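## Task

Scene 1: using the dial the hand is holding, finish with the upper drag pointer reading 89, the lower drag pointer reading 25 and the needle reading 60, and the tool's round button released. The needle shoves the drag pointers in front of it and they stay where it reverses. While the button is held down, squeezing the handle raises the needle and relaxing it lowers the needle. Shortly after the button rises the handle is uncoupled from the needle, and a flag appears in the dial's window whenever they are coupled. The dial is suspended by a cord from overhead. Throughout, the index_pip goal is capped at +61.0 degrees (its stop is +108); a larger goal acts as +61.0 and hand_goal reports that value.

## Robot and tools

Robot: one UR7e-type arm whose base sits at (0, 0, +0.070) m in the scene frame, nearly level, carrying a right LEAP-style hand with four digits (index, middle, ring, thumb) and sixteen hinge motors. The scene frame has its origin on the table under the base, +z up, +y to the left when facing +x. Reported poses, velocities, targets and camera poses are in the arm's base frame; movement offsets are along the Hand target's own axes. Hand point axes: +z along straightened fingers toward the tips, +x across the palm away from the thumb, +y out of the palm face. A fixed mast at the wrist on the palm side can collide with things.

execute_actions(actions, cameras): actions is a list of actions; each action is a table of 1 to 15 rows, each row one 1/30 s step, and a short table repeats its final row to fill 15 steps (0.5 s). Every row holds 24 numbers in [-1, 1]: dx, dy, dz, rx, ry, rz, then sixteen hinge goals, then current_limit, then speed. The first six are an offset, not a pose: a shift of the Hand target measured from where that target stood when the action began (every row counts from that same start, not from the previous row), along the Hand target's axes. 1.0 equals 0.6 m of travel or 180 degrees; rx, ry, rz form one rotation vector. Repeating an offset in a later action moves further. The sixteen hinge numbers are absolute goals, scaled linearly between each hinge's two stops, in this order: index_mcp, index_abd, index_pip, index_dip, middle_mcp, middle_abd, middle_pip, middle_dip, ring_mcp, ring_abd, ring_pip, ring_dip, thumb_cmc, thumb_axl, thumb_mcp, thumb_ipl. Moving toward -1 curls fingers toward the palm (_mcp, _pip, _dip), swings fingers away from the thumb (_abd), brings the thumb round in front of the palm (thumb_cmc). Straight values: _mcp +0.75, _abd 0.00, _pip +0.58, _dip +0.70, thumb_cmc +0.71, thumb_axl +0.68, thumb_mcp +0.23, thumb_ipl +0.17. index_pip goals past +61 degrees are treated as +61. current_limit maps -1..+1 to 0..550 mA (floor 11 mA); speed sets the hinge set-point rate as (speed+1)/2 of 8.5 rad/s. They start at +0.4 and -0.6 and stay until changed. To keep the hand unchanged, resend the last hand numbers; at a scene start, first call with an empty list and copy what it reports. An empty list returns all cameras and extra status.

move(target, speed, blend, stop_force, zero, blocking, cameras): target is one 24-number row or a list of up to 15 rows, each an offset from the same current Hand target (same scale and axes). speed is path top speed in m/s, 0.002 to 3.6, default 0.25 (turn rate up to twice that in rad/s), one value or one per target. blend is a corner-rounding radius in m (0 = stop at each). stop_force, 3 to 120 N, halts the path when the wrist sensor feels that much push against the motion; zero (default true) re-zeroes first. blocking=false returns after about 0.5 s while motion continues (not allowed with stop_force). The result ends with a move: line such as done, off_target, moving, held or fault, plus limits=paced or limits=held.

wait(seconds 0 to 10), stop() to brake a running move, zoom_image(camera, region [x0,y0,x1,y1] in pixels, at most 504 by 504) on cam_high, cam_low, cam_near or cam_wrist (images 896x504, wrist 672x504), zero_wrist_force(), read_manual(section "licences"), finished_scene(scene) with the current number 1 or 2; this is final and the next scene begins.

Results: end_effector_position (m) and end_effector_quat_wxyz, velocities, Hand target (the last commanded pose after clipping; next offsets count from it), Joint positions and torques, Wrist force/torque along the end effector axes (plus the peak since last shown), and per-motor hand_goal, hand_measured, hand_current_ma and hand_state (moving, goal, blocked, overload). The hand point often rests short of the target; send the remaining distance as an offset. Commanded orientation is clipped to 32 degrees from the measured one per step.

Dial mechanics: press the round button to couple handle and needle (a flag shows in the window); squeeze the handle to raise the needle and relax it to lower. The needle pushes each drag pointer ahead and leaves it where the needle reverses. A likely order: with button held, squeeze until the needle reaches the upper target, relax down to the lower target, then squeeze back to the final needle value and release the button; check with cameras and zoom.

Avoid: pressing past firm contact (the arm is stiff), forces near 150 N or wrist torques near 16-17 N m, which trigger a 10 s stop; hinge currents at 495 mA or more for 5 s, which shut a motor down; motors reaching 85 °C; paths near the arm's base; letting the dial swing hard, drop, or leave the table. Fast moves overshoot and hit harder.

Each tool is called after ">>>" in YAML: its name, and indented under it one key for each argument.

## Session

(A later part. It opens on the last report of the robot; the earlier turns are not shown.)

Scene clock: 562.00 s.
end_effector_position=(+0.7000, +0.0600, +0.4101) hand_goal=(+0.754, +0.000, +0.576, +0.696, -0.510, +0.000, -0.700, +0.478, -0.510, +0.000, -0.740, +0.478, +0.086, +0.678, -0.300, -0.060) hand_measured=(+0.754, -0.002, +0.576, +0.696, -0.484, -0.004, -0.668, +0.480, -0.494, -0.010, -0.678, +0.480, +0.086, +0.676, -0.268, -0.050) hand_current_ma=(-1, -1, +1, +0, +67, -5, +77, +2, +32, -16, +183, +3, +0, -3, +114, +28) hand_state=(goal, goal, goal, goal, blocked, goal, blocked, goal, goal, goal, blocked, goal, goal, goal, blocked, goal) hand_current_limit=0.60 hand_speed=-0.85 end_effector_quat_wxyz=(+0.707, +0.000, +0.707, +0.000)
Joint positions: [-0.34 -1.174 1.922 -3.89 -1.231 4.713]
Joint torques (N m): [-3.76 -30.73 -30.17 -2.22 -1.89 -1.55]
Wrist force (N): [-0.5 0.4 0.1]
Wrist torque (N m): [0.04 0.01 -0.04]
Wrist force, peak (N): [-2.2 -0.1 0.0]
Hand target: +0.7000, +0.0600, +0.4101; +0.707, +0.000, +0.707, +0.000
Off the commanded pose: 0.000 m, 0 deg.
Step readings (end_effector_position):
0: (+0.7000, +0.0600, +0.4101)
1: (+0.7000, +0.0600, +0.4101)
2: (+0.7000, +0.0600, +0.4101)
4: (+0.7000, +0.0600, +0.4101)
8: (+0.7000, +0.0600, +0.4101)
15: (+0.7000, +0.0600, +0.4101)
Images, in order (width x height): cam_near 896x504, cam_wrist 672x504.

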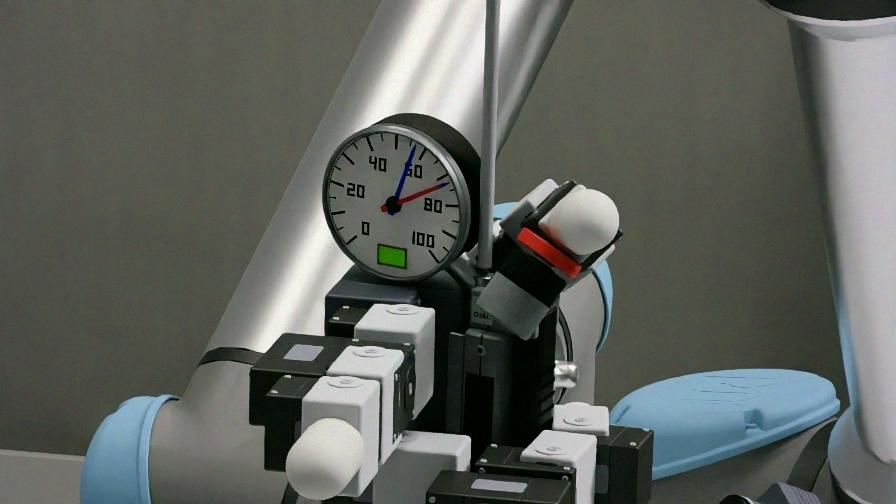

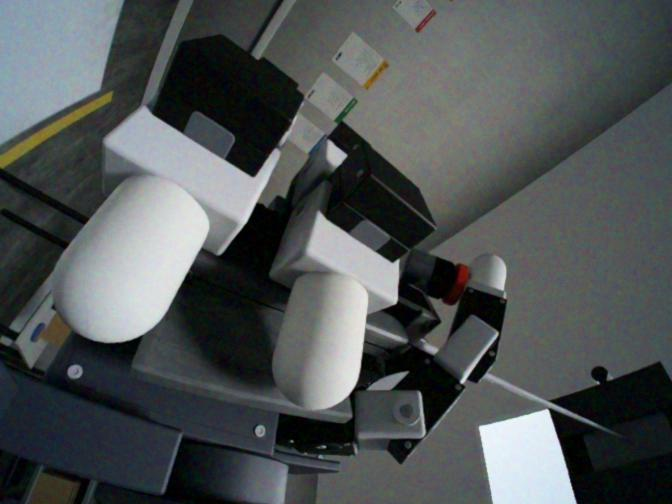

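>>> execute_actions:
  actions:
    - [[0,0,0,0,0,0,0.754,0.0,0.576,0.696,-0.51,0.0,-0.80,0.478,-0.51,0.0,-0.88,0.478,0.086,0.677,-0.36,-0.06,0.6,-0.85]]
  cameras: ["cam_near"]

>>> zoom_image:
  camera: "cam_near"
  region: [310, 110, 490, 290]

Scene clock: 574.90 s.
end_effector_position=(+0.7000, +0.0600, +0.4101) hand_goal=(+0.754, +0.000, +0.576, +0.696, -0.510, +0.000, -0.800, +0.478, -0.510, +0.000, -0.880, +0.478, +0.086, +0.678, -0.360, -0.060) hand_measured=(+0.754, -0.002, +0.576, +0.696, -0.460, -0.008, -0.704, +0.480, -0.472, -0.020, -0.714, +0.480, +0.090, +0.678, -0.288, -0.044) hand_current_ma=(-1, -1, +1, +0, +148, -9, +328, +2, +104, -35, +440, +3, +6, +0, +314, +45) hand_state=(goal, goal, goal, goal, blocked, goal, blocked, goal, blocked, goal, blocked, goal, goal, goal, blocked, goal) hand_current_limit=0.60 hand_speed=-0.85 end_effector_quat_wxyz=(+0.707, +0.000, +0.707, +0.000)
Joint positions: [-0.34 -1.174 1.922 -3.89 -1.231 4.713]
Joint torques (N m): [-3.84 -29.43 -29.25 -2.24 -1.99 -1.48]
Wrist force (N): [-0.9 -0.2 0.2]
Wrist torque (N m): [-0.05 0.02 -0.07]
Wrist force, peak (N): [-1.7 0.2 -0.3]
Hand target: +0.7000, +0.0600, +0.4101; +0.707, +0.000, +0.707, +0.000
Off the commanded pose: 0.000 m, 0 deg.
Step readings (end_effector_position):
0: (+0.7000, +0.0600, +0.4101)
1: (+0.7000, +0.0600, +0.4101)
2: (+0.7000, +0.0600, +0.4101)
4: (+0.7000, +0.0600, +0.4101)
8: (+0.7000, +0.0600, +0.4101)
15: (+0.7000, +0.0600, +0.4101)
Images, in order (width x height): cam_near 896x504.

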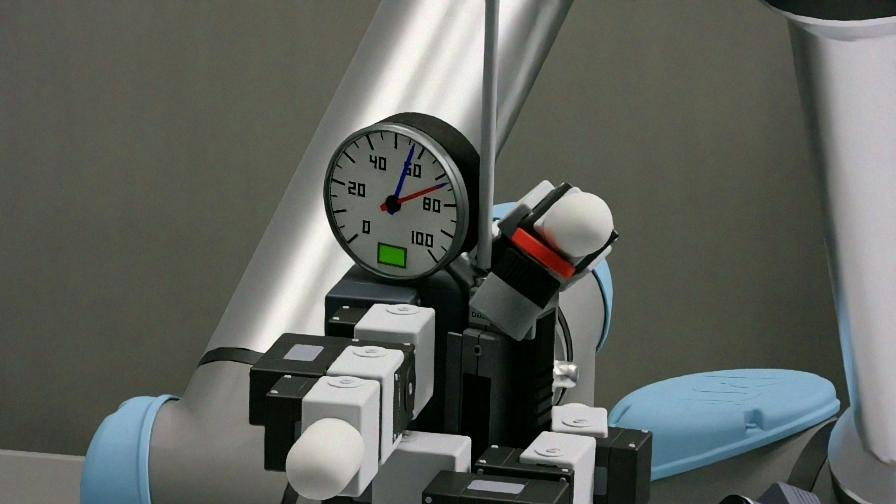

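Scaled by 2.800 from the camera's 896x504 image, which has a finer 1280x720 frame.

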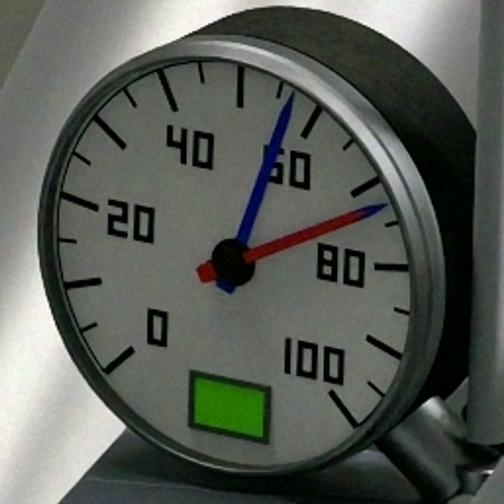

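>>> execute_actions:
  actions:
    - [[0,0,0,0,0,0,0.754,0.0,0.576,0.696,-0.51,0.0,-0.74,0.478,-0.51,0.0,-0.78,0.478,0.086,0.677,-0.06,-0.06,0.6,-0.75]]
    - [[0,0,0,0,0,0,0.754,0.0,0.576,0.696,-0.51,0.0,-0.74,0.478,-0.51,0.0,-0.78,0.478,0.086,0.677,-0.06,-0.06,0.6,-0.75]]
  cameras: ["cam_near"]

>>> zoom_image:
  camera: "cam_near"
  region: [310, 110, 670, 340]

Scene clock: 594.00 s.
end_effector_position=(+0.7000, +0.0600, +0.4101) hand_goal=(+0.754, +0.000, +0.576, +0.696, -0.510, +0.000, -0.740, +0.478, -0.510, +0.000, -0.780, +0.478, +0.086, +0.678, -0.060, -0.060) hand_measured=(+0.754, -0.002, +0.576, +0.696, -0.472, -0.010, -0.700, +0.480, -0.472, -0.020, -0.730, +0.480, +0.084, +0.678, -0.064, -0.058) hand_current_ma=(-1, -1, +1, +0, +106, -13, +107, +2, +104, -35, +142, +3, -3, +0, -9, +2) hand_state=(goal, goal, goal, goal, blocked, goal, blocked, goal, blocked, goal, blocked, goal, goal, goal, goal, goal) hand_current_limit=0.60 hand_speed=-0.75 end_effector_quat_wxyz=(+0.707, +0.000, +0.707, +0.000)
Joint positions: [-0.34 -1.174 1.922 -3.89 -1.231 4.713]
Joint torques (N m): [-4.73 -29.47 -29.79 -2.56 -1.61 -1.46]
Wrist force (N): [0.2 -0.4 0.1]
Wrist torque (N m): [-0.06 -0.02 0.00]
Wrist force, peak (N): [-1.5 -0.2 0.0]
Hand target: +0.7000, +0.0600, +0.4101; +0.707, +0.000, +0.707, +0.000
Off the commanded pose: 0.000 m, 0 deg.
Step readings (end_effector_position):
0: (+0.7000, +0.0600, +0.4101)
1: (+0.7000, +0.0600, +0.4101)
2: (+0.7000, +0.0600, +0.4101)
4: (+0.7000, +0.0600, +0.4101)
8: (+0.7000, +0.0600, +0.4101)
15: (+0.7000, +0.0600, +0.4101)
16: (+0.7000, +0.0600, +0.4101)
17: (+0.7000, +0.0600, +0.4101)
19: (+0.7000, +0.0600, +0.4101)
23: (+0.7000, +0.0600, +0.4101)
30: (+0.7000, +0.0600, +0.4101)
Images, in order (width x height): cam_near 896x504.

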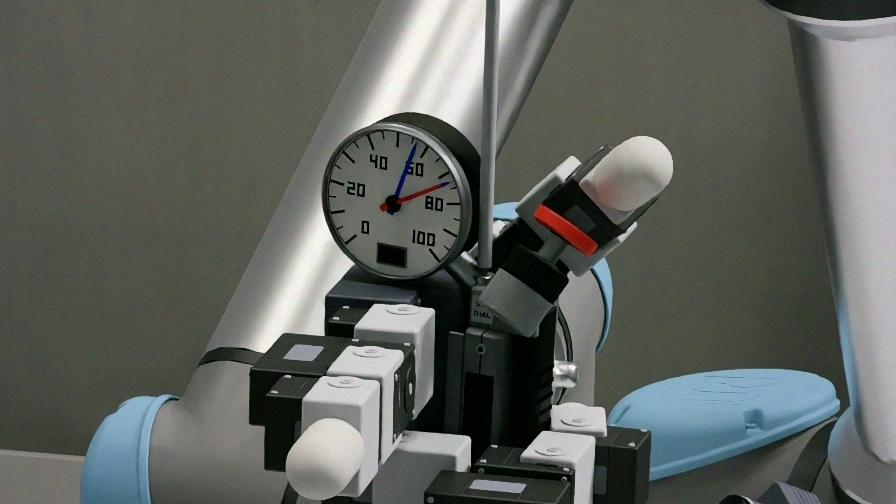

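Scaled by 1.400 from the camera's 896x504 image, which has a finer 1280x720 frame.

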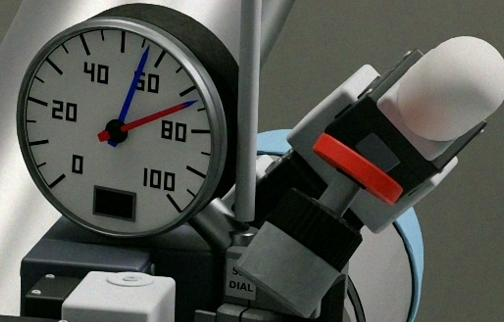

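>>> execute_actions:
  actions:
    - [[0,0,0,0,0,0,0.754,0.0,0.576,0.696,-0.51,0.0,-0.50,0.478,-0.51,0.0,-0.40,0.478,0.086,0.677,-0.06,-0.06,0.6,-0.8]]
    - [[0,0,0,0,0,0,0.754,0.0,0.576,0.696,-0.51,0.0,-0.40,0.478,-0.51,0.0,-0.27,0.478,0.086,0.677,-0.06,-0.06,0.6,-0.8]]
  cameras: ["cam_near", "cam_wrist"]

>>> zoom_image:
  camera: "cam_wrist"
  region: [40, 60, 540, 500]

>>> zoom_image:
  camera: "cam_near"
  region: [310, 110, 670, 400]

Scene clock: 604.90 s.
end_effector_position=(+0.7000, +0.0600, +0.4101) hand_goal=(+0.754, +0.000, +0.576, +0.696, -0.510, +0.000, -0.400, +0.478, -0.510, +0.000, -0.270, +0.478, +0.086, +0.678, -0.060, -0.060) hand_measured=(+0.754, -0.002, +0.576, +0.696, -0.506, +0.000, -0.402, +0.480, -0.508, -0.008, -0.272, +0.480, +0.084, +0.678, -0.064, -0.058) hand_current_ma=(-1, -1, +1, +0, +7, +0, -2, +2, +3, -12, -3, +3, -3, +0, -9, +2) hand_state=(goal, goal, goal, goal, goal, goal, goal, goal, goal, goal, goal, goal, goal, goal, goal, goal) hand_current_limit=0.60 hand_speed=-0.80 end_effector_quat_wxyz=(+0.707, +0.000, +0.707, +0.000)
Joint positions: [-0.34 -1.174 1.922 -3.89 -1.231 4.713]
Joint torques (N m): [-4.78 -28.18 -29.06 -2.22 -1.93 -1.3]
Wrist force (N): [-2.5 -0.2 0.0]
Wrist torque (N m): [-0.02 0.14 -0.17]
Wrist force, peak (N): [-2.8 0.0 0.0]
Hand target: +0.7000, +0.0600, +0.4101; +0.707, +0.000, +0.707, +0.000
Off the commanded pose: 0.000 m, 0 deg.
Step readings (end_effector_position):
0: (+0.7000, +0.0600, +0.4101)
1: (+0.7000, +0.0600, +0.4101)
2: (+0.7000, +0.0600, +0.4101)
4: (+0.7000, +0.0600, +0.4101)
8: (+0.7000, +0.0600, +0.4101)
15: (+0.7000, +0.0600, +0.4101)
16: (+0.7000, +0.0600, +0.4101)
17: (+0.7000, +0.0600, +0.4101)
19: (+0.7000, +0.0600, +0.4101)
23: (+0.7000, +0.0600, +0.4101)
30: (+0.7000, +0.0600, +0.4101)
Images, in order (width x height): cam_near 896x504, cam_wrist 672x504.

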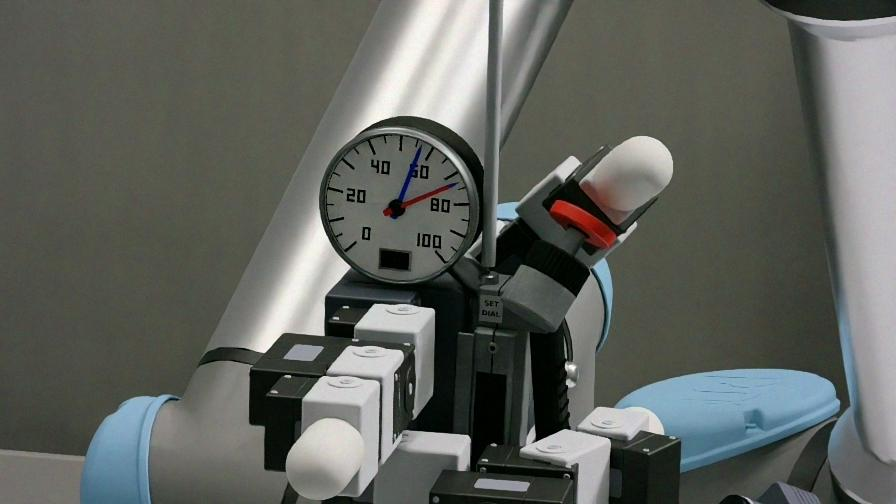

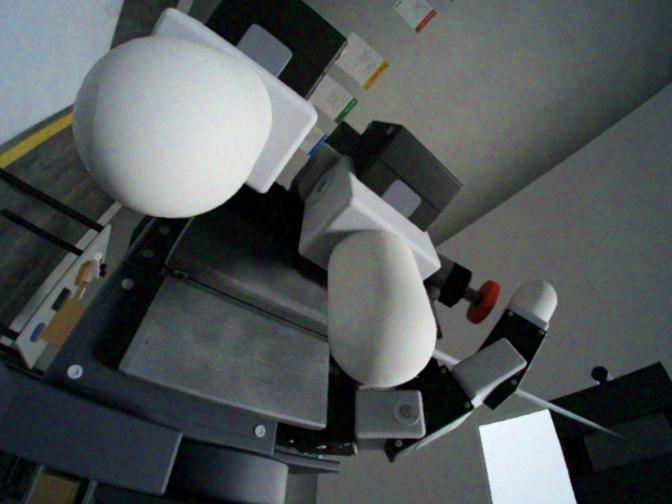

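Scaled by 1.008 from the camera's 672x504 image, which has a finer 960x720 frame.

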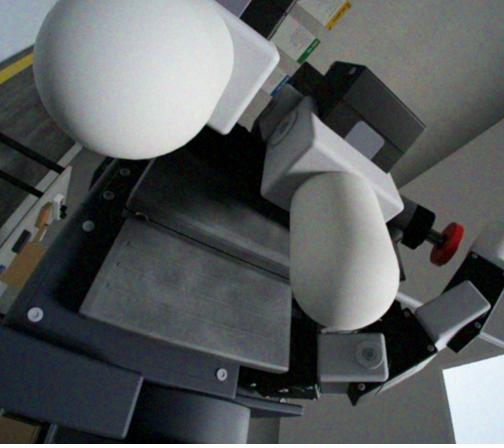

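Scaled by 1.400 from the camera's 896x504 image, which has a finer 1280x720 frame.

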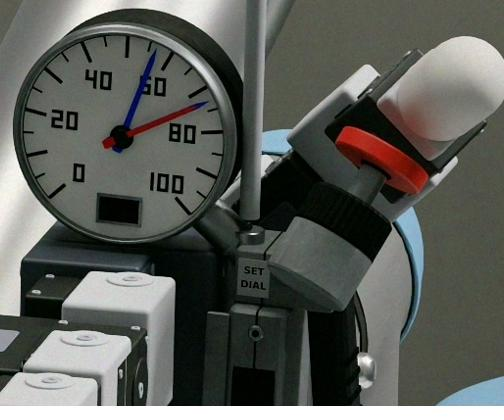

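>>> execute_actions:
  actions:
    - [[0,0,0,0,0,0,0.754,0.0,0.576,0.696,-0.51,0.0,-0.42,0.478,-0.51,0.0,-0.29,0.478,0.086,0.677,-0.34,-0.06,0.6,-0.75]]
    - [[0,0,0,0,0,0,0.754,0.0,0.576,0.696,-0.51,0.0,-0.44,0.478,-0.51,0.0,-0.32,0.478,0.086,0.677,-0.34,-0.06,0.6,-0.8]]
  cameras: ["cam_near"]

>>> zoom_image:
  camera: "cam_near"
  region: [310, 110, 490, 290]

Scene clock: 625.00 s.
end_effector_position=(+0.7000, +0.0600, +0.4101) hand_goal=(+0.754, +0.000, +0.576, +0.696, -0.510, +0.000, -0.440, +0.478, -0.510, +0.000, -0.320, +0.478, +0.086, +0.678, -0.340, -0.060) hand_measured=(+0.754, -0.002, +0.576, +0.696, -0.488, +0.002, -0.422, +0.480, -0.508, -0.008, -0.314, +0.480, +0.086, +0.676, -0.288, -0.048) hand_current_ma=(-1, -1, +1, +0, +51, +1, +39, +2, +2, -12, +9, +3, +0, -4, +211, +29) hand_state=(goal, goal, goal, goal, blocked, goal, goal, goal, goal, goal, goal, goal, goal, goal, blocked, goal) hand_current_limit=0.60 hand_speed=-0.80 end_effector_quat_wxyz=(+0.707, +0.000, +0.707, +0.000)
Joint positions: [-0.34 -1.174 1.922 -3.89 -1.231 4.713]
Joint torques (N m): [-5.99 -28.75 -28.44 -2.97 -1.47 -1.11]
Motor temperatures (°C): [37 42 31 45 38 45]
Wrist force (N): [-2.9 -0.2 -0.4]
Wrist torque (N m): [0.00 0.14 -0.19]
Wrist force, peak (N): [-3.6 0.0 0.0]
Hand target: +0.7000, +0.0600, +0.4101; +0.707, +0.000, +0.707, +0.000
Off the commanded pose: 0.000 m, 0 deg.
Step readings (end_effector_position):
0: (+0.7000, +0.0600, +0.4101)
1: (+0.7000, +0.0600, +0.4101)
2: (+0.7000, +0.0600, +0.4101)
4: (+0.7000, +0.0600, +0.4101)
8: (+0.7000, +0.0600, +0.4101)
15: (+0.7000, +0.0600, +0.4101)
16: (+0.7000, +0.0600, +0.4101)
17: (+0.7000, +0.0600, +0.4101)
19: (+0.7000, +0.0600, +0.4101)
23: (+0.7000, +0.0600, +0.4101)
30: (+0.7000, +0.0600, +0.4101)
Images, in order (width x height): cam_near 896x504.

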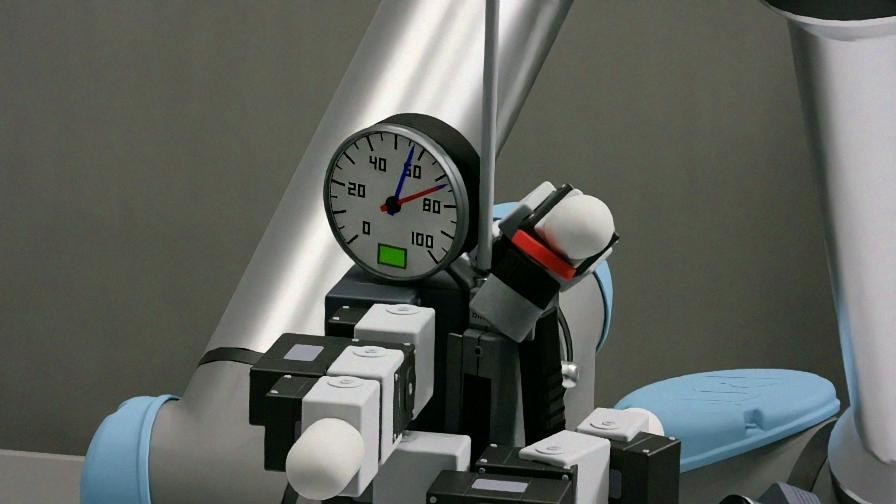

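Scaled by 2.800 from the camera's 896x504 image, which has a finer 1280x720 frame.

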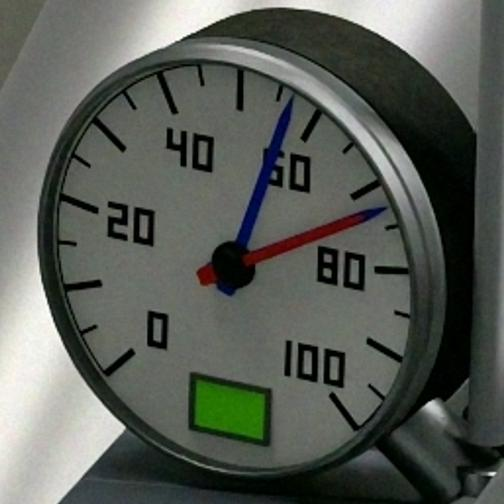

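>>> execute_actions:
  actions:
    - [[0,0,0,0,0,0,0.754,0.0,0.576,0.696,-0.51,0.0,-0.56,0.478,-0.51,0.0,-0.50,0.478,0.086,0.677,-0.35,-0.06,0.6,-0.8]]
  cameras: ["cam_near"]

>>> zoom_image:
  camera: "cam_near"
  region: [310, 110, 490, 290]

Scene clock: 634.30 s.
end_effector_position=(+0.7000, +0.0600, +0.4101) hand_goal=(+0.754, +0.000, +0.576, +0.696, -0.510, +0.000, -0.560, +0.478, -0.510, +0.000, -0.500, +0.478, +0.086, +0.678, -0.350, -0.060) hand_measured=(+0.754, -0.002, +0.576, +0.696, -0.482, +0.002, -0.538, +0.480, -0.502, -0.008, -0.474, +0.480, +0.088, +0.678, -0.300, -0.048) hand_current_ma=(-1, -1, +1, +0, +73, +3, +48, +2, +14, -12, +58, +3, +2, +0, +194, +32) hand_state=(goal, goal, goal, goal, blocked, goal, blocked, goal, goal, goal, blocked, goal, goal, goal, blocked, goal) hand_current_limit=0.60 hand_speed=-0.80 end_effector_quat_wxyz=(+0.707, +0.000, +0.707, +0.000)
Joint positions: [-0.34 -1.174 1.922 -3.89 -1.231 4.713]
Joint torques (N m): [-5.67 -28.59 -27.44 -3.05 -1.59 -1.2]
Wrist force (N): [-2.7 -0.2 -0.1]
Wrist torque (N m): [-0.03 0.14 -0.18]
Wrist force, peak (N): [-3.6 -0.2 0.1]
Hand target: +0.7000, +0.0600, +0.4101; +0.707, +0.000, +0.707, +0.000
Off the commanded pose: 0.000 m, 0 deg.
Step readings (end_effector_position):
0: (+0.7000, +0.0600, +0.4101)
1: (+0.7000, +0.0600, +0.4101)
2: (+0.7000, +0.0600, +0.4101)
4: (+0.7000, +0.0600, +0.4101)
8: (+0.7000, +0.0600, +0.4101)
15: (+0.7000, +0.0600, +0.4101)
Images, in order (width x height): cam_near 896x504.

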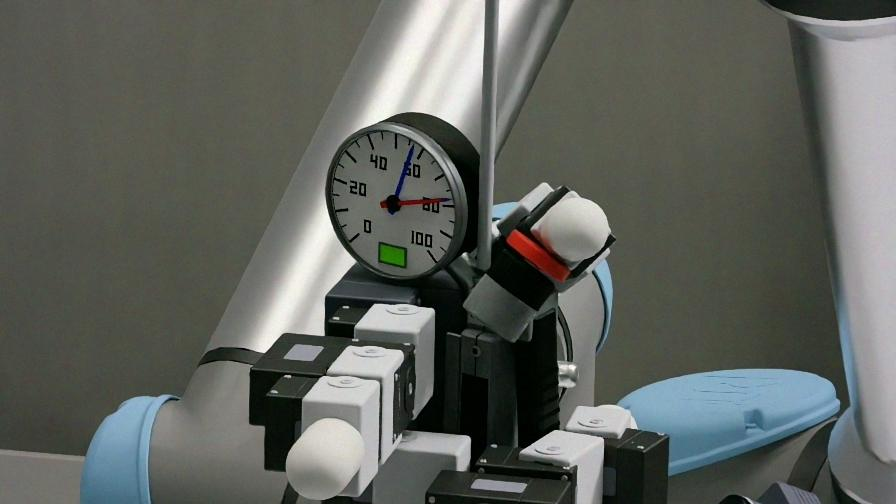

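Scaled by 2.800 from the camera's 896x504 image, which has a finer 1280x720 frame.

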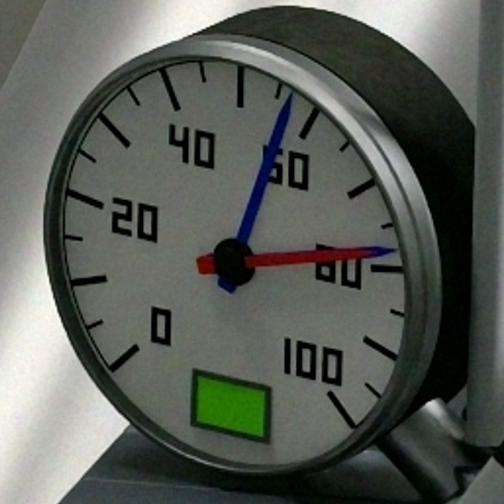

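>>> execute_actions:
  actions:
    - [[0,0,0,0,0,0,0.754,0.0,0.576,0.696,-0.51,0.0,-0.66,0.478,-0.51,0.0,-0.67,0.478,0.086,0.677,-0.38,-0.06,0.6,-0.85]]
  cameras: ["cam_near"]

>>> zoom_image:
  camera: "cam_near"
  region: [310, 110, 490, 290]

Scene clock: 647.27 s.
end_effector_position=(+0.7000, +0.0600, +0.4101) hand_goal=(+0.754, +0.000, +0.576, +0.696, -0.510, +0.000, -0.660, +0.478, -0.510, +0.000, -0.670, +0.478, +0.086, +0.678, -0.380, -0.060) hand_measured=(+0.754, -0.002, +0.576, +0.696, -0.480, +0.002, -0.626, +0.480, -0.496, -0.012, -0.610, +0.480, +0.090, +0.680, -0.316, -0.046) hand_current_ma=(-1, -1, +1, +0, +78, +1, +84, +4, +26, -18, +179, +3, +4, +3, +272, +43) hand_state=(goal, goal, goal, goal, blocked, goal, blocked, goal, goal, goal, blocked, goal, goal, goal, blocked, goal) hand_current_limit=0.60 hand_speed=-0.85 end_effector_quat_wxyz=(+0.707, +0.000, +0.707, +0.000)
Joint positions: [-0.34 -1.174 1.922 -3.89 -1.231 4.713]
Joint torques (N m): [-4.36 -27.85 -29.24 -3.22 -1.77 -1.16]
Wrist force (N): [-1.9 -0.3 0.1]
Wrist torque (N m): [-0.06 0.10 -0.12]
Wrist force, peak (N): [-3.0 -0.2 0.3]
Hand target: +0.7000, +0.0600, +0.4101; +0.707, +0.000, +0.707, +0.000
Off the commanded pose: 0.000 m, 0 deg.
Step readings (end_effector_position):
0: (+0.7000, +0.0600, +0.4101)
1: (+0.7000, +0.0600, +0.4101)
2: (+0.7000, +0.0600, +0.4101)
4: (+0.7000, +0.0600, +0.4101)
8: (+0.7000, +0.0600, +0.4101)
15: (+0.7000, +0.0600, +0.4101)
Images, in order (width x height): cam_near 896x504.

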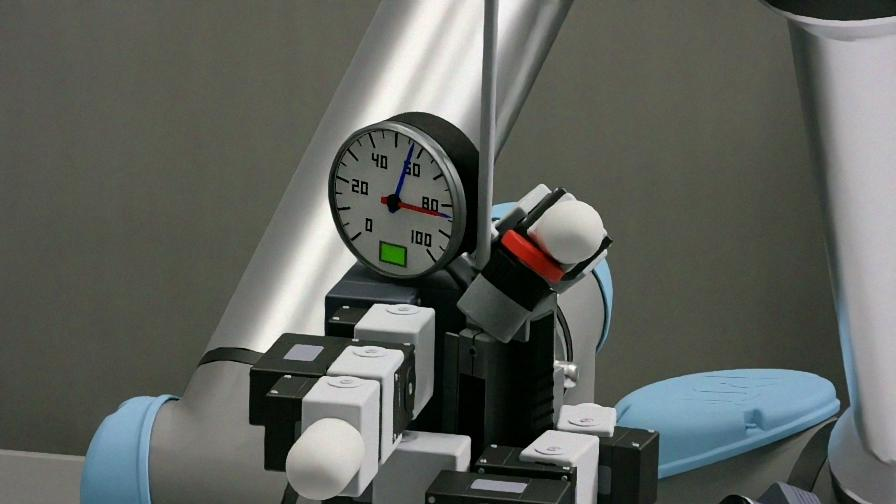

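Scaled by 2.800 from the camera's 896x504 image, which has a finer 1280x720 frame.

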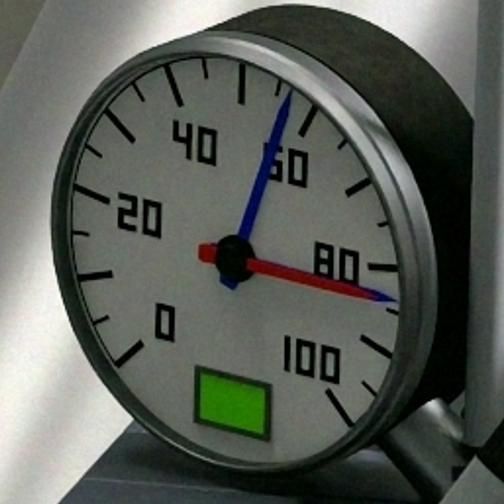

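>>> execute_actions:
  actions:
    - [[0,0,0,0,0,0,0.754,0.0,0.576,0.696,-0.51,0.0,-0.71,0.478,-0.51,0.0,-0.76,0.478,0.086,0.677,-0.38,-0.06,0.6,-0.88]]
  cameras: ["cam_near"]

>>> zoom_image:
  camera: "cam_near"
  region: [310, 110, 490, 290]

Scene clock: 658.30 s.
end_effector_position=(+0.7000, +0.0600, +0.4101) hand_goal=(+0.754, +0.000, +0.576, +0.696, -0.510, +0.000, -0.710, +0.478, -0.510, +0.000, -0.760, +0.478, +0.086, +0.678, -0.380, -0.060) hand_measured=(+0.754, -0.002, +0.576, +0.696, -0.474, +0.000, -0.650, +0.492, -0.496, -0.014, -0.682, +0.480, +0.090, +0.680, -0.316, -0.044) hand_current_ma=(-1, -1, +1, +0, +99, +0, +180, +25, +31, -21, +247, +3, +4, +3, +272, +46) hand_state=(goal, goal, goal, goal, blocked, goal, blocked, goal, goal, goal, blocked, goal, goal, goal, blocked, goal) hand_current_limit=0.60 hand_speed=-0.88 end_effector_quat_wxyz=(+0.707, +0.000, +0.707, +0.000)
Joint positions: [-0.34 -1.174 1.922 -3.89 -1.231 4.713]
Joint torques (N m): [-4.39 -28.81 -27.78 -2.96 -1.63 -1.06]
Wrist force (N): [0.0 -0.6 -0.2]
Wrist torque (N m): [-0.06 -0.01 -0.01]
Wrist force, peak (N): [-2.3 0.2 -0.2]
Hand target: +0.7000, +0.0600, +0.4101; +0.707, +0.000, +0.707, +0.000
Off the commanded pose: 0.000 m, 0 deg.
Step readings (end_effector_position):
0: (+0.7000, +0.0600, +0.4101)
1: (+0.7000, +0.0600, +0.4101)
2: (+0.7000, +0.0600, +0.4101)
4: (+0.7000, +0.0600, +0.4101)
8: (+0.7000, +0.0600, +0.4101)
15: (+0.7000, +0.0600, +0.4101)
Images, in order (width x height): cam_near 896x504.

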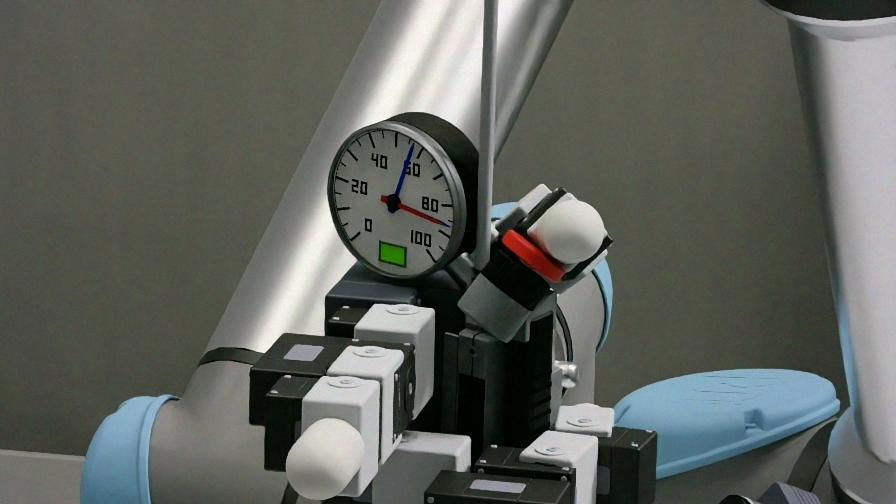

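Scaled by 2.800 from the camera's 896x504 image, which has a finer 1280x720 frame.

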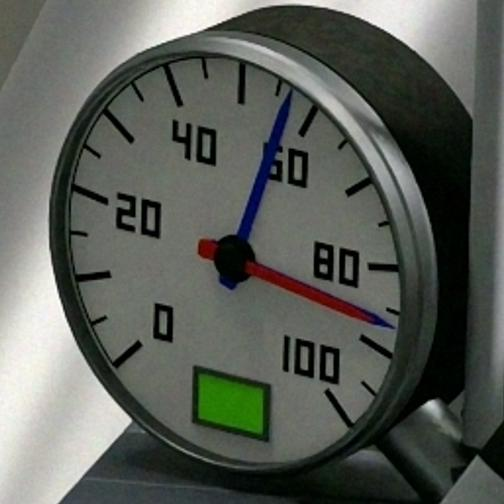

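>>> execute_actions:
  actions:
    - [[0,0,0,0,0,0,0.754,0.0,0.576,0.696,-0.51,0.0,-0.735,0.478,-0.51,0.0,-0.80,0.478,0.086,0.677,-0.38,-0.06,0.6,-0.9]]
  cameras: ["cam_near"]

>>> zoom_image:
  camera: "cam_near"
  region: [310, 110, 490, 290]

Scene clock: 671.47 s.
end_effector_position=(+0.7000, +0.0600, +0.4101) hand_goal=(+0.754, +0.000, +0.576, +0.696, -0.510, +0.000, -0.734, +0.478, -0.510, +0.000, -0.800, +0.478, +0.086, +0.678, -0.380, -0.060) hand_measured=(+0.754, -0.002, +0.576, +0.696, -0.470, +0.000, -0.688, +0.492, -0.494, -0.014, -0.722, +0.480, +0.088, +0.678, -0.316, -0.040) hand_current_ma=(-1, -1, +1, +0, +113, +0, +121, +29, +37, -21, +248, +3, +1, -1, +272, +59) hand_state=(goal, goal, goal, goal, blocked, goal, blocked, goal, goal, goal, blocked, goal, goal, goal, blocked, goal) hand_current_limit=0.60 hand_speed=-0.90 end_effector_quat_wxyz=(+0.707, +0.000, +0.707, +0.000)
Joint positions: [-0.34 -1.174 1.922 -3.89 -1.231 4.713]
Joint torques (N m): [-4.96 -28.91 -27.8 -3.22 -1.43 -1.11]
Wrist force (N): [-0.1 0.0 0.1]
Wrist torque (N m): [-0.02 0.03 -0.01]
Wrist force, peak (N): [0.5 -0.6 -0.2]
Hand target: +0.7000, +0.0600, +0.4101; +0.707, +0.000, +0.707, +0.000
Off the commanded pose: 0.000 m, 0 deg.
Step readings (end_effector_position):
0: (+0.7000, +0.0600, +0.4101)
1: (+0.7000, +0.0600, +0.4101)
2: (+0.7000, +0.0600, +0.4101)
4: (+0.7000, +0.0600, +0.4101)
8: (+0.7000, +0.0600, +0.4101)
15: (+0.7000, +0.0600, +0.4101)
Images, in order (width x height): cam_near 896x504.

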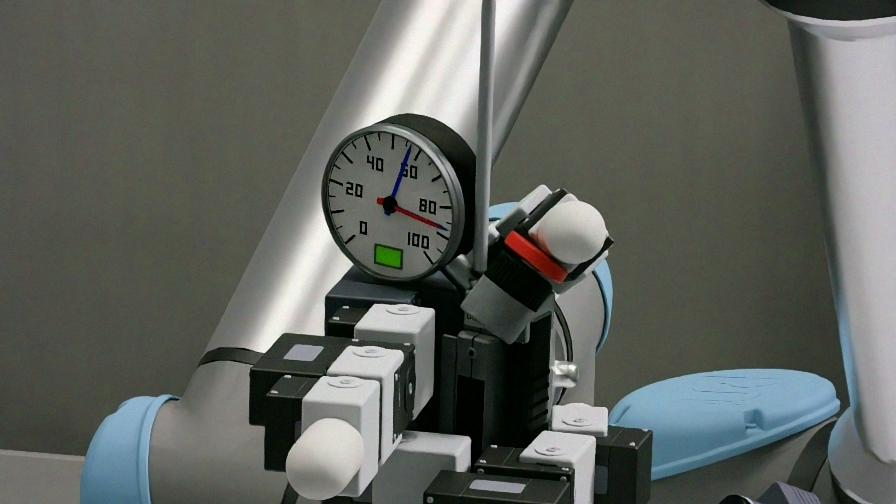

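Scaled by 2.800 from the camera's 896x504 image, which has a finer 1280x720 frame.

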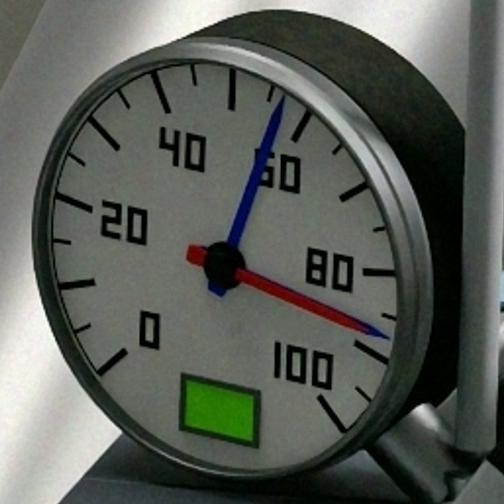

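>>> execute_actions:
  actions:
    - [[0,0,0,0,0,0,0.754,0.0,0.576,0.696,-0.51,0.0,-0.76,0.478,-0.51,0.0,-0.845,0.478,0.086,0.677,-0.38,-0.06,0.6,-0.92]]
  cameras: ["cam_near"]

>>> zoom_image:
  camera: "cam_near"
  region: [310, 110, 490, 290]

Scene clock: 682.27 s.
end_effector_position=(+0.7000, +0.0600, +0.4101) hand_goal=(+0.754, +0.000, +0.576, +0.696, -0.510, +0.000, -0.760, +0.478, -0.510, +0.000, -0.844, +0.478, +0.086, +0.678, -0.380, -0.060) hand_measured=(+0.754, -0.002, +0.576, +0.696, -0.486, +0.000, -0.722, +0.488, -0.492, -0.014, -0.764, +0.480, +0.090, +0.684, -0.338, -0.040) hand_current_ma=(-1, -1, +1, +0, +60, +0, +96, +16, +40, -21, +253, +3, +5, +10, +157, +59) hand_state=(goal, goal, goal, goal, blocked, goal, blocked, goal, goal, goal, blocked, goal, goal, goal, blocked, goal) hand_current_limit=0.60 hand_speed=-0.92 end_effector_quat_wxyz=(+0.707, +0.000, +0.707, +0.000)
Joint positions: [-0.34 -1.174 1.922 -3.89 -1.231 4.713]
Joint torques (N m): [-5.79 -27.61 -28.81 -2.48 -1.44 -0.95]
Wrist force (N): [-2.8 0.1 -0.3]
Wrist torque (N m): [0.03 0.12 -0.16]
Wrist force, peak (N): [-3.5 -0.2 -0.1]
Hand target: +0.7000, +0.0600, +0.4101; +0.707, +0.000, +0.707, +0.000
Off the commanded pose: 0.000 m, 0 deg.
Step readings (end_effector_position):
0: (+0.7000, +0.0600, +0.4101)
1: (+0.7000, +0.0600, +0.4101)
2: (+0.7000, +0.0600, +0.4101)
4: (+0.7000, +0.0600, +0.4101)
8: (+0.7000, +0.0600, +0.4101)
15: (+0.7000, +0.0600, +0.4101)
Images, in order (width x height): cam_near 896x504.

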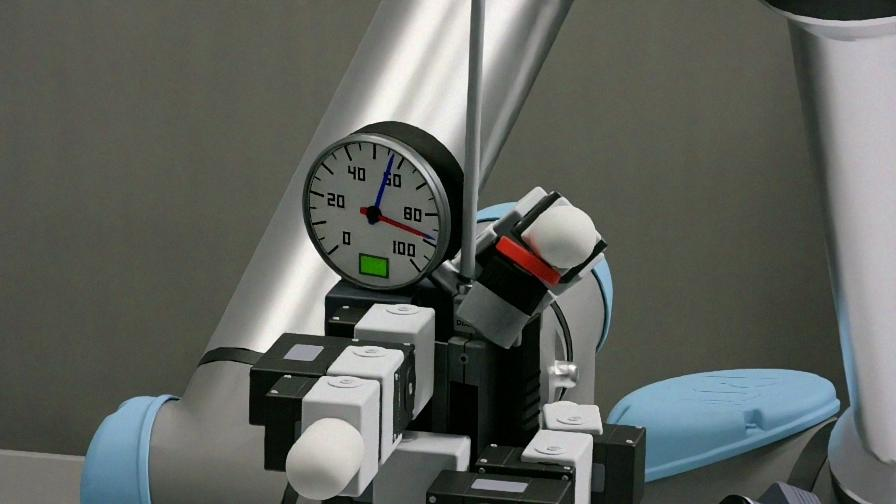

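Scaled by 2.800 from the camera's 896x504 image, which has a finer 1280x720 frame.

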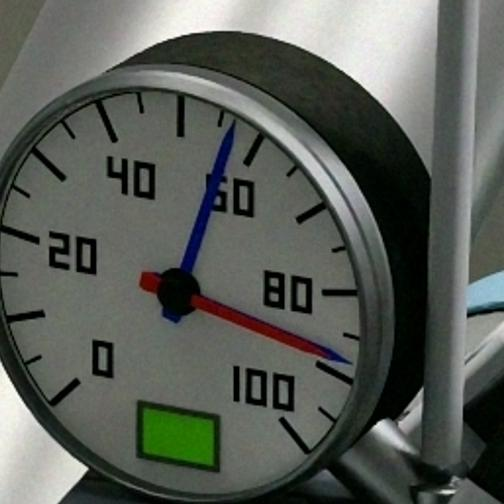

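>>> execute_actions:
  actions:
    - [[0,0,0,0,0,0,0.754,0.0,0.576,0.696,-0.51,0.0,-0.80,0.478,-0.51,0.0,-0.86,0.478,0.086,0.677,-0.38,-0.06,0.6,-0.92]]
  cameras: ["cam_near"]

>>> zoom_image:
  camera: "cam_near"
  region: [290, 120, 470, 300]

Scene clock: 698.70 s.
end_effector_position=(+0.7000, +0.0600, +0.4101) hand_goal=(+0.754, +0.000, +0.576, +0.696, -0.510, +0.000, -0.800, +0.478, -0.510, +0.000, -0.860, +0.478, +0.086, +0.678, -0.380, -0.060) hand_measured=(+0.754, -0.002, +0.576, +0.696, -0.482, +0.000, -0.738, +0.492, -0.488, -0.014, -0.774, +0.480, +0.090, +0.684, -0.338, -0.040) hand_current_ma=(-1, -1, +1, +0, +74, +0, +183, +27, +50, -21, +280, +3, +6, +14, +157, +59) hand_state=(goal, goal, goal, goal, blocked, goal, blocked, goal, blocked, goal, blocked, goal, goal, goal, blocked, goal) hand_current_limit=0.60 hand_speed=-0.92 end_effector_quat_wxyz=(+0.707, +0.000, +0.707, +0.000)
Joint positions: [-0.34 -1.174 1.922 -3.89 -1.231 4.713]
Joint torques (N m): [-5.12 -29.34 -27.3 -2.03 -1.37 -1.15]
Wrist force (N): [-3.2 -0.1 0.1]
Wrist torque (N m): [-0.02 0.17 -0.20]
Wrist force, peak (N): [-3.5 -0.1 -0.2]
Hand target: +0.7000, +0.0600, +0.4101; +0.707, +0.000, +0.707, +0.000
Off the commanded pose: 0.000 m, 0 deg.
Step readings (end_effector_position):
0: (+0.7000, +0.0600, +0.4101)
1: (+0.7000, +0.0600, +0.4101)
2: (+0.7000, +0.0600, +0.4101)
4: (+0.7000, +0.0600, +0.4101)
8: (+0.7000, +0.0600, +0.4101)
15: (+0.7000, +0.0600, +0.4101)
Images, in order (width x height): cam_near 896x504.

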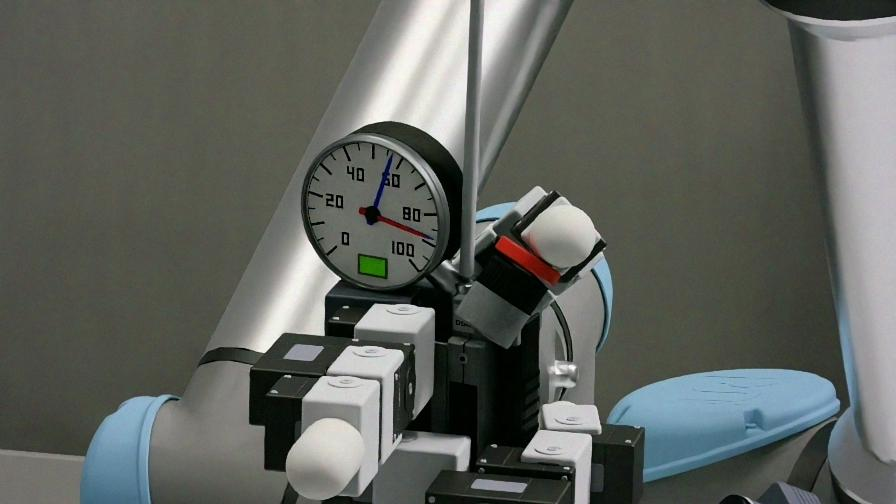

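Scaled by 2.800 from the camera's 896x504 image, which has a finer 1280x720 frame.

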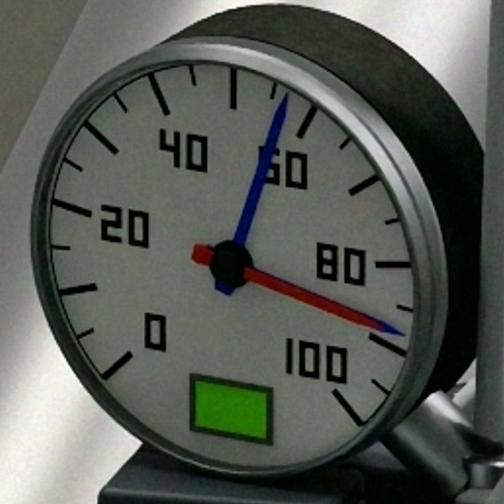

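>>> execute_actions:
  actions:
    - [[0,0,0,0,0,0,0.754,0.0,0.576,0.696,-0.51,0.0,-0.84,0.478,-0.51,0.0,-0.88,0.478,0.086,0.677,-0.38,-0.06,0.6,-0.92]]
  cameras: ["cam_near"]

>>> zoom_image:
  camera: "cam_near"
  region: [290, 120, 470, 300]

Scene clock: 710.33 s.
end_effector_position=(+0.7000, +0.0600, +0.4101) hand_goal=(+0.754, +0.000, +0.576, +0.696, -0.510, +0.000, -0.840, +0.478, -0.510, +0.000, -0.880, +0.478, +0.086, +0.678, -0.380, -0.060) hand_measured=(+0.754, -0.002, +0.576, +0.696, -0.476, +0.000, -0.758, +0.500, -0.486, -0.014, -0.786, +0.480, +0.092, +0.686, -0.338, -0.040) hand_current_ma=(-1, -1, +1, +0, +89, +0, +267, +46, +61, -22, +318, +3, +8, +16, +157, +59) hand_state=(goal, goal, goal, goal, blocked, goal, blocked, blocked, blocked, goal, blocked, goal, goal, goal, blocked, goal) hand_current_limit=0.60 hand_speed=-0.92 end_effector_quat_wxyz=(+0.707, +0.000, +0.707, +0.000)
Joint positions: [-0.34 -1.174 1.922 -3.89 -1.231 4.713]
Joint torques (N m): [-5.56 -28.99 -26.94 -1.28 -1.29 -1.01]
Wrist force (N): [-3.1 0.1 -0.3]
Wrist torque (N m): [0.04 0.15 -0.18]
Wrist force, peak (N): [-3.5 0.3 -0.2]
Hand target: +0.7000, +0.0600, +0.4101; +0.707, +0.000, +0.707, +0.000
Off the commanded pose: 0.000 m, 0 deg.
Step readings (end_effector_position):
0: (+0.7000, +0.0600, +0.4101)
1: (+0.7000, +0.0600, +0.4101)
2: (+0.7000, +0.0600, +0.4101)
4: (+0.7000, +0.0600, +0.4101)
8: (+0.7000, +0.0600, +0.4101)
15: (+0.7000, +0.0600, +0.4101)
Images, in order (width x height): cam_near 896x504.

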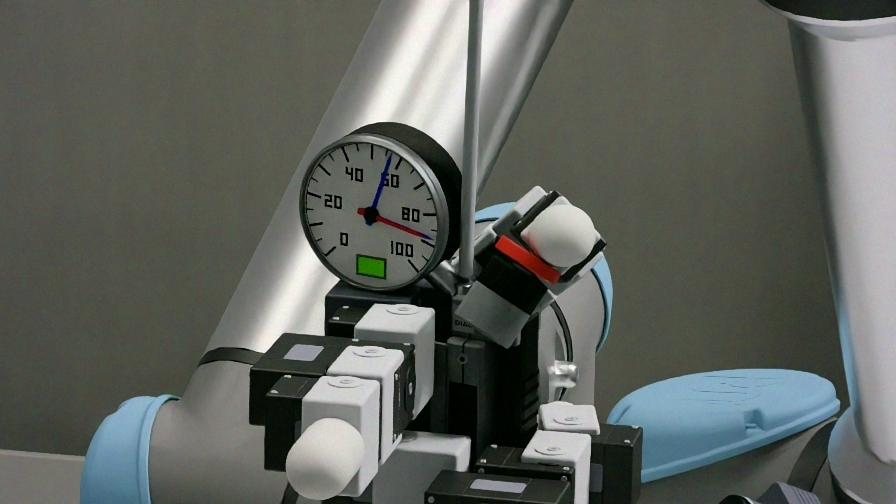

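Scaled by 2.800 from the camera's 896x504 image, which has a finer 1280x720 frame.

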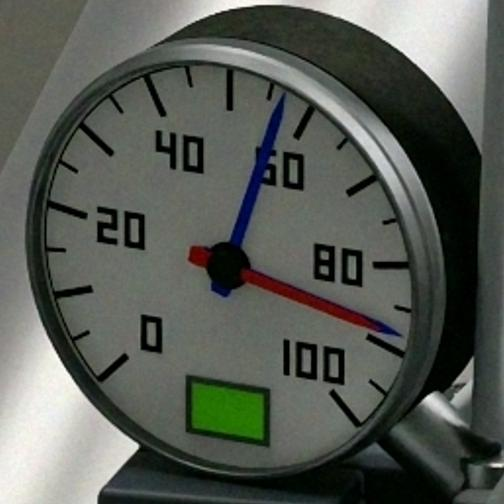

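>>> execute_actions:
  actions:
    - [[0,0,0,0,0,0,0.754,0.0,0.576,0.696,-0.51,0.0,-0.77,0.478,-0.51,0.0,-0.80,0.478,0.086,0.677,-0.06,-0.06,0.6,-0.75]]
    - [[0,0,0,0,0,0,0.754,0.0,0.576,0.696,-0.51,0.0,-0.77,0.478,-0.51,0.0,-0.80,0.478,0.086,0.677,-0.06,-0.06,0.6,-0.75]]
    - [[0,0,0,0,0,0,0.754,0.0,0.576,0.696,-0.51,0.0,-0.50,0.478,-0.51,0.0,-0.42,0.478,0.086,0.677,-0.06,-0.06,0.6,-0.75]]
    - [[0,0,0,0,0,0,0.754,0.0,0.576,0.696,-0.51,0.0,-0.51,0.478,-0.51,0.0,-0.43,0.478,0.086,0.677,-0.36,-0.06,0.6,-0.75]]
    - [[0,0,0,0,0,0,0.754,0.0,0.576,0.696,-0.51,0.0,-0.52,0.478,-0.51,0.0,-0.44,0.478,0.086,0.677,-0.36,-0.06,0.6,-0.8]]
  cameras: ["cam_near"]

>>> zoom_image:
  camera: "cam_near"
  region: [310, 110, 490, 290]

Scene clock: 726.50 s.
end_effector_position=(+0.7000, +0.0600, +0.4101) hand_goal=(+0.754, +0.000, +0.576, +0.696, -0.510, +0.000, -0.520, +0.478, -0.510, +0.000, -0.440, +0.478, +0.086, +0.678, -0.360, -0.060) hand_measured=(+0.754, -0.002, +0.576, +0.696, -0.492, +0.008, -0.502, +0.480, -0.494, -0.010, -0.428, +0.480, +0.080, +0.672, -0.304, -0.046) hand_current_ma=(-1, -1, +1, +0, +39, +9, +39, +3, +32, -16, +23, +3, -7, -11, +231, +36) hand_state=(goal, goal, goal, goal, goal, goal, goal, goal, goal, goal, goal, goal, goal, goal, blocked, goal) hand_current_limit=0.60 hand_speed=-0.80 end_effector_quat_wxyz=(+0.707, +0.000, +0.707, +0.000)
Joint positions: [-0.34 -1.174 1.922 -3.89 -1.231 4.713]
Joint torques (N m): [-5.11 -27.62 -27.51 -0.24 -1.37 -1.14]
Wrist force (N): [-3.0 -0.1 -0.1]
Wrist torque (N m): [0.00 0.14 -0.19]
Wrist force, peak (N): [-3.6 0.0 0.0]
Hand target: +0.7000, +0.0600, +0.4101; +0.707, +0.000, +0.707, +0.000
Off the commanded pose: 0.000 m, 0 deg.
Step readings (end_effector_position):
0: (+0.7000, +0.0600, +0.4101)
1: (+0.7000, +0.0600, +0.4101)
2: (+0.7000, +0.0600, +0.4101)
4: (+0.7000, +0.0600, +0.4101)
8: (+0.7000, +0.0600, +0.4101)
15: (+0.7000, +0.0600, +0.4101)
16: (+0.7000, +0.0600, +0.4101)
17: (+0.7000, +0.0600, +0.4101)
19: (+0.7000, +0.0600, +0.4101)
23: (+0.7000, +0.0600, +0.4101)
30: (+0.7000, +0.0600, +0.4101)
31: (+0.7000, +0.0600, +0.4101)
32: (+0.7000, +0.0600, +0.4101)
34: (+0.7000, +0.0600, +0.4101)
38: (+0.7000, +0.0600, +0.4101)
45: (+0.7000, +0.0600, +0.4101)
46: (+0.7000, +0.0600, +0.4101)
47: (+0.7000, +0.0600, +0.4101)
49: (+0.7000, +0.0600, +0.4101)
53: (+0.7000, +0.0600, +0.4101)
60: (+0.7000, +0.0600, +0.4101)
61: (+0.7000, +0.0600, +0.4101)
62: (+0.7000, +0.0600, +0.4101)
64: (+0.7000, +0.0600, +0.4101)
68: (+0.7000, +0.0600, +0.4101)
75: (+0.7000, +0.0600, +0.4101)
Images, in order (width x height): cam_near 896x504.

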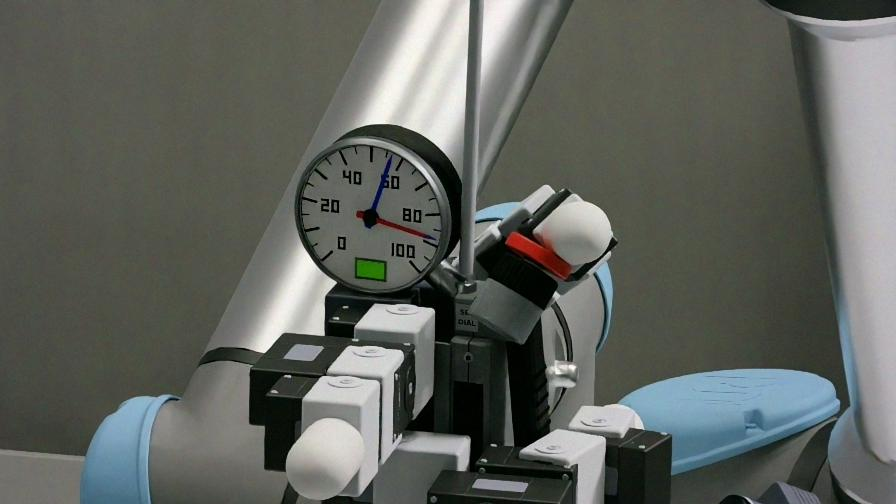

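Scaled by 2.800 from the camera's 896x504 image, which has a finer 1280x720 frame.

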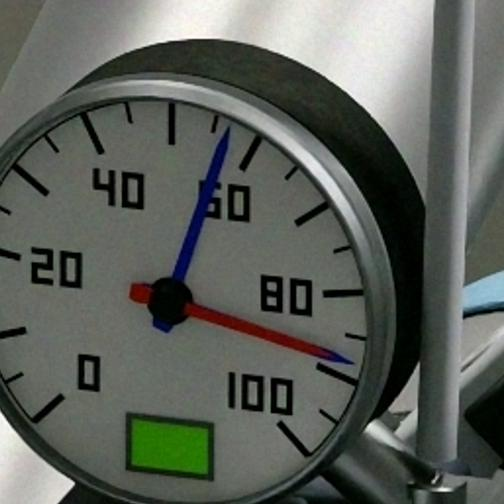

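>>> execute_actions:
  actions:
    - [[0,0,0,0,0,0,0.754,0.0,0.576,0.696,-0.51,0.0,-0.54,0.478,-0.51,0.0,-0.47,0.478,0.086,0.677,-0.36,-0.06,0.6,-0.92]]
  cameras: ["cam_near"]

>>> zoom_image:
  camera: "cam_near"
  region: [290, 120, 470, 300]

Scene clock: 738.90 s.
end_effector_position=(+0.7000, +0.0600, +0.4101) hand_goal=(+0.754, +0.000, +0.576, +0.696, -0.510, +0.000, -0.540, +0.478, -0.510, +0.000, -0.470, +0.478, +0.086, +0.678, -0.360, -0.060) hand_measured=(+0.754, -0.002, +0.576, +0.696, -0.492, +0.008, -0.522, +0.480, -0.494, -0.010, -0.454, +0.480, +0.082, +0.672, -0.306, -0.046) hand_current_ma=(-1, -1, +1, +0, +39, +9, +38, +3, +32, -16, +33, +3, -6, -10, +222, +38) hand_state=(goal, goal, goal, goal, goal, goal, goal, goal, goal, goal, goal, goal, goal, goal, blocked, goal) hand_current_limit=0.60 hand_speed=-0.92 end_effector_quat_wxyz=(+0.707, +0.000, +0.707, +0.000)
Joint positions: [-0.34 -1.174 1.922 -3.89 -1.231 4.713]
Joint torques (N m): [-4.98 -28.63 -26.5 0.17 -1.33 -0.85]
Wrist force (N): [-3.0 -0.3 -0.3]
Wrist torque (N m): [-0.01 0.15 -0.19]
Wrist force, peak (N): [-3.5 0.1 -0.1]
Hand target: +0.7000, +0.0600, +0.4101; +0.707, +0.000, +0.707, +0.000
Off the commanded pose: 0.000 m, 0 deg.
Step readings (end_effector_position):
0: (+0.7000, +0.0600, +0.4101)
1: (+0.7000, +0.0600, +0.4101)
2: (+0.7000, +0.0600, +0.4101)
4: (+0.7000, +0.0600, +0.4101)
8: (+0.7000, +0.0600, +0.4101)
15: (+0.7000, +0.0600, +0.4101)
Images, in order (width x height): cam_near 896x504.

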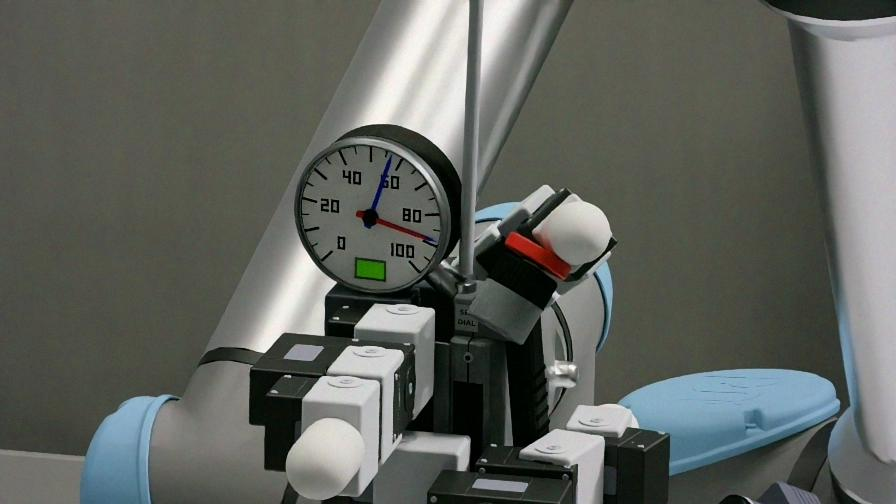

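Scaled by 2.800 from the camera's 896x504 image, which has a finer 1280x720 frame.

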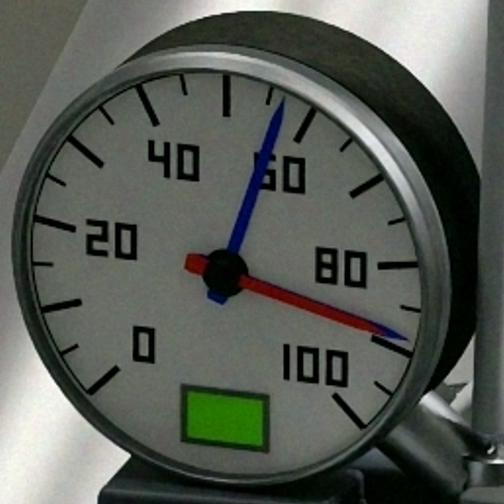

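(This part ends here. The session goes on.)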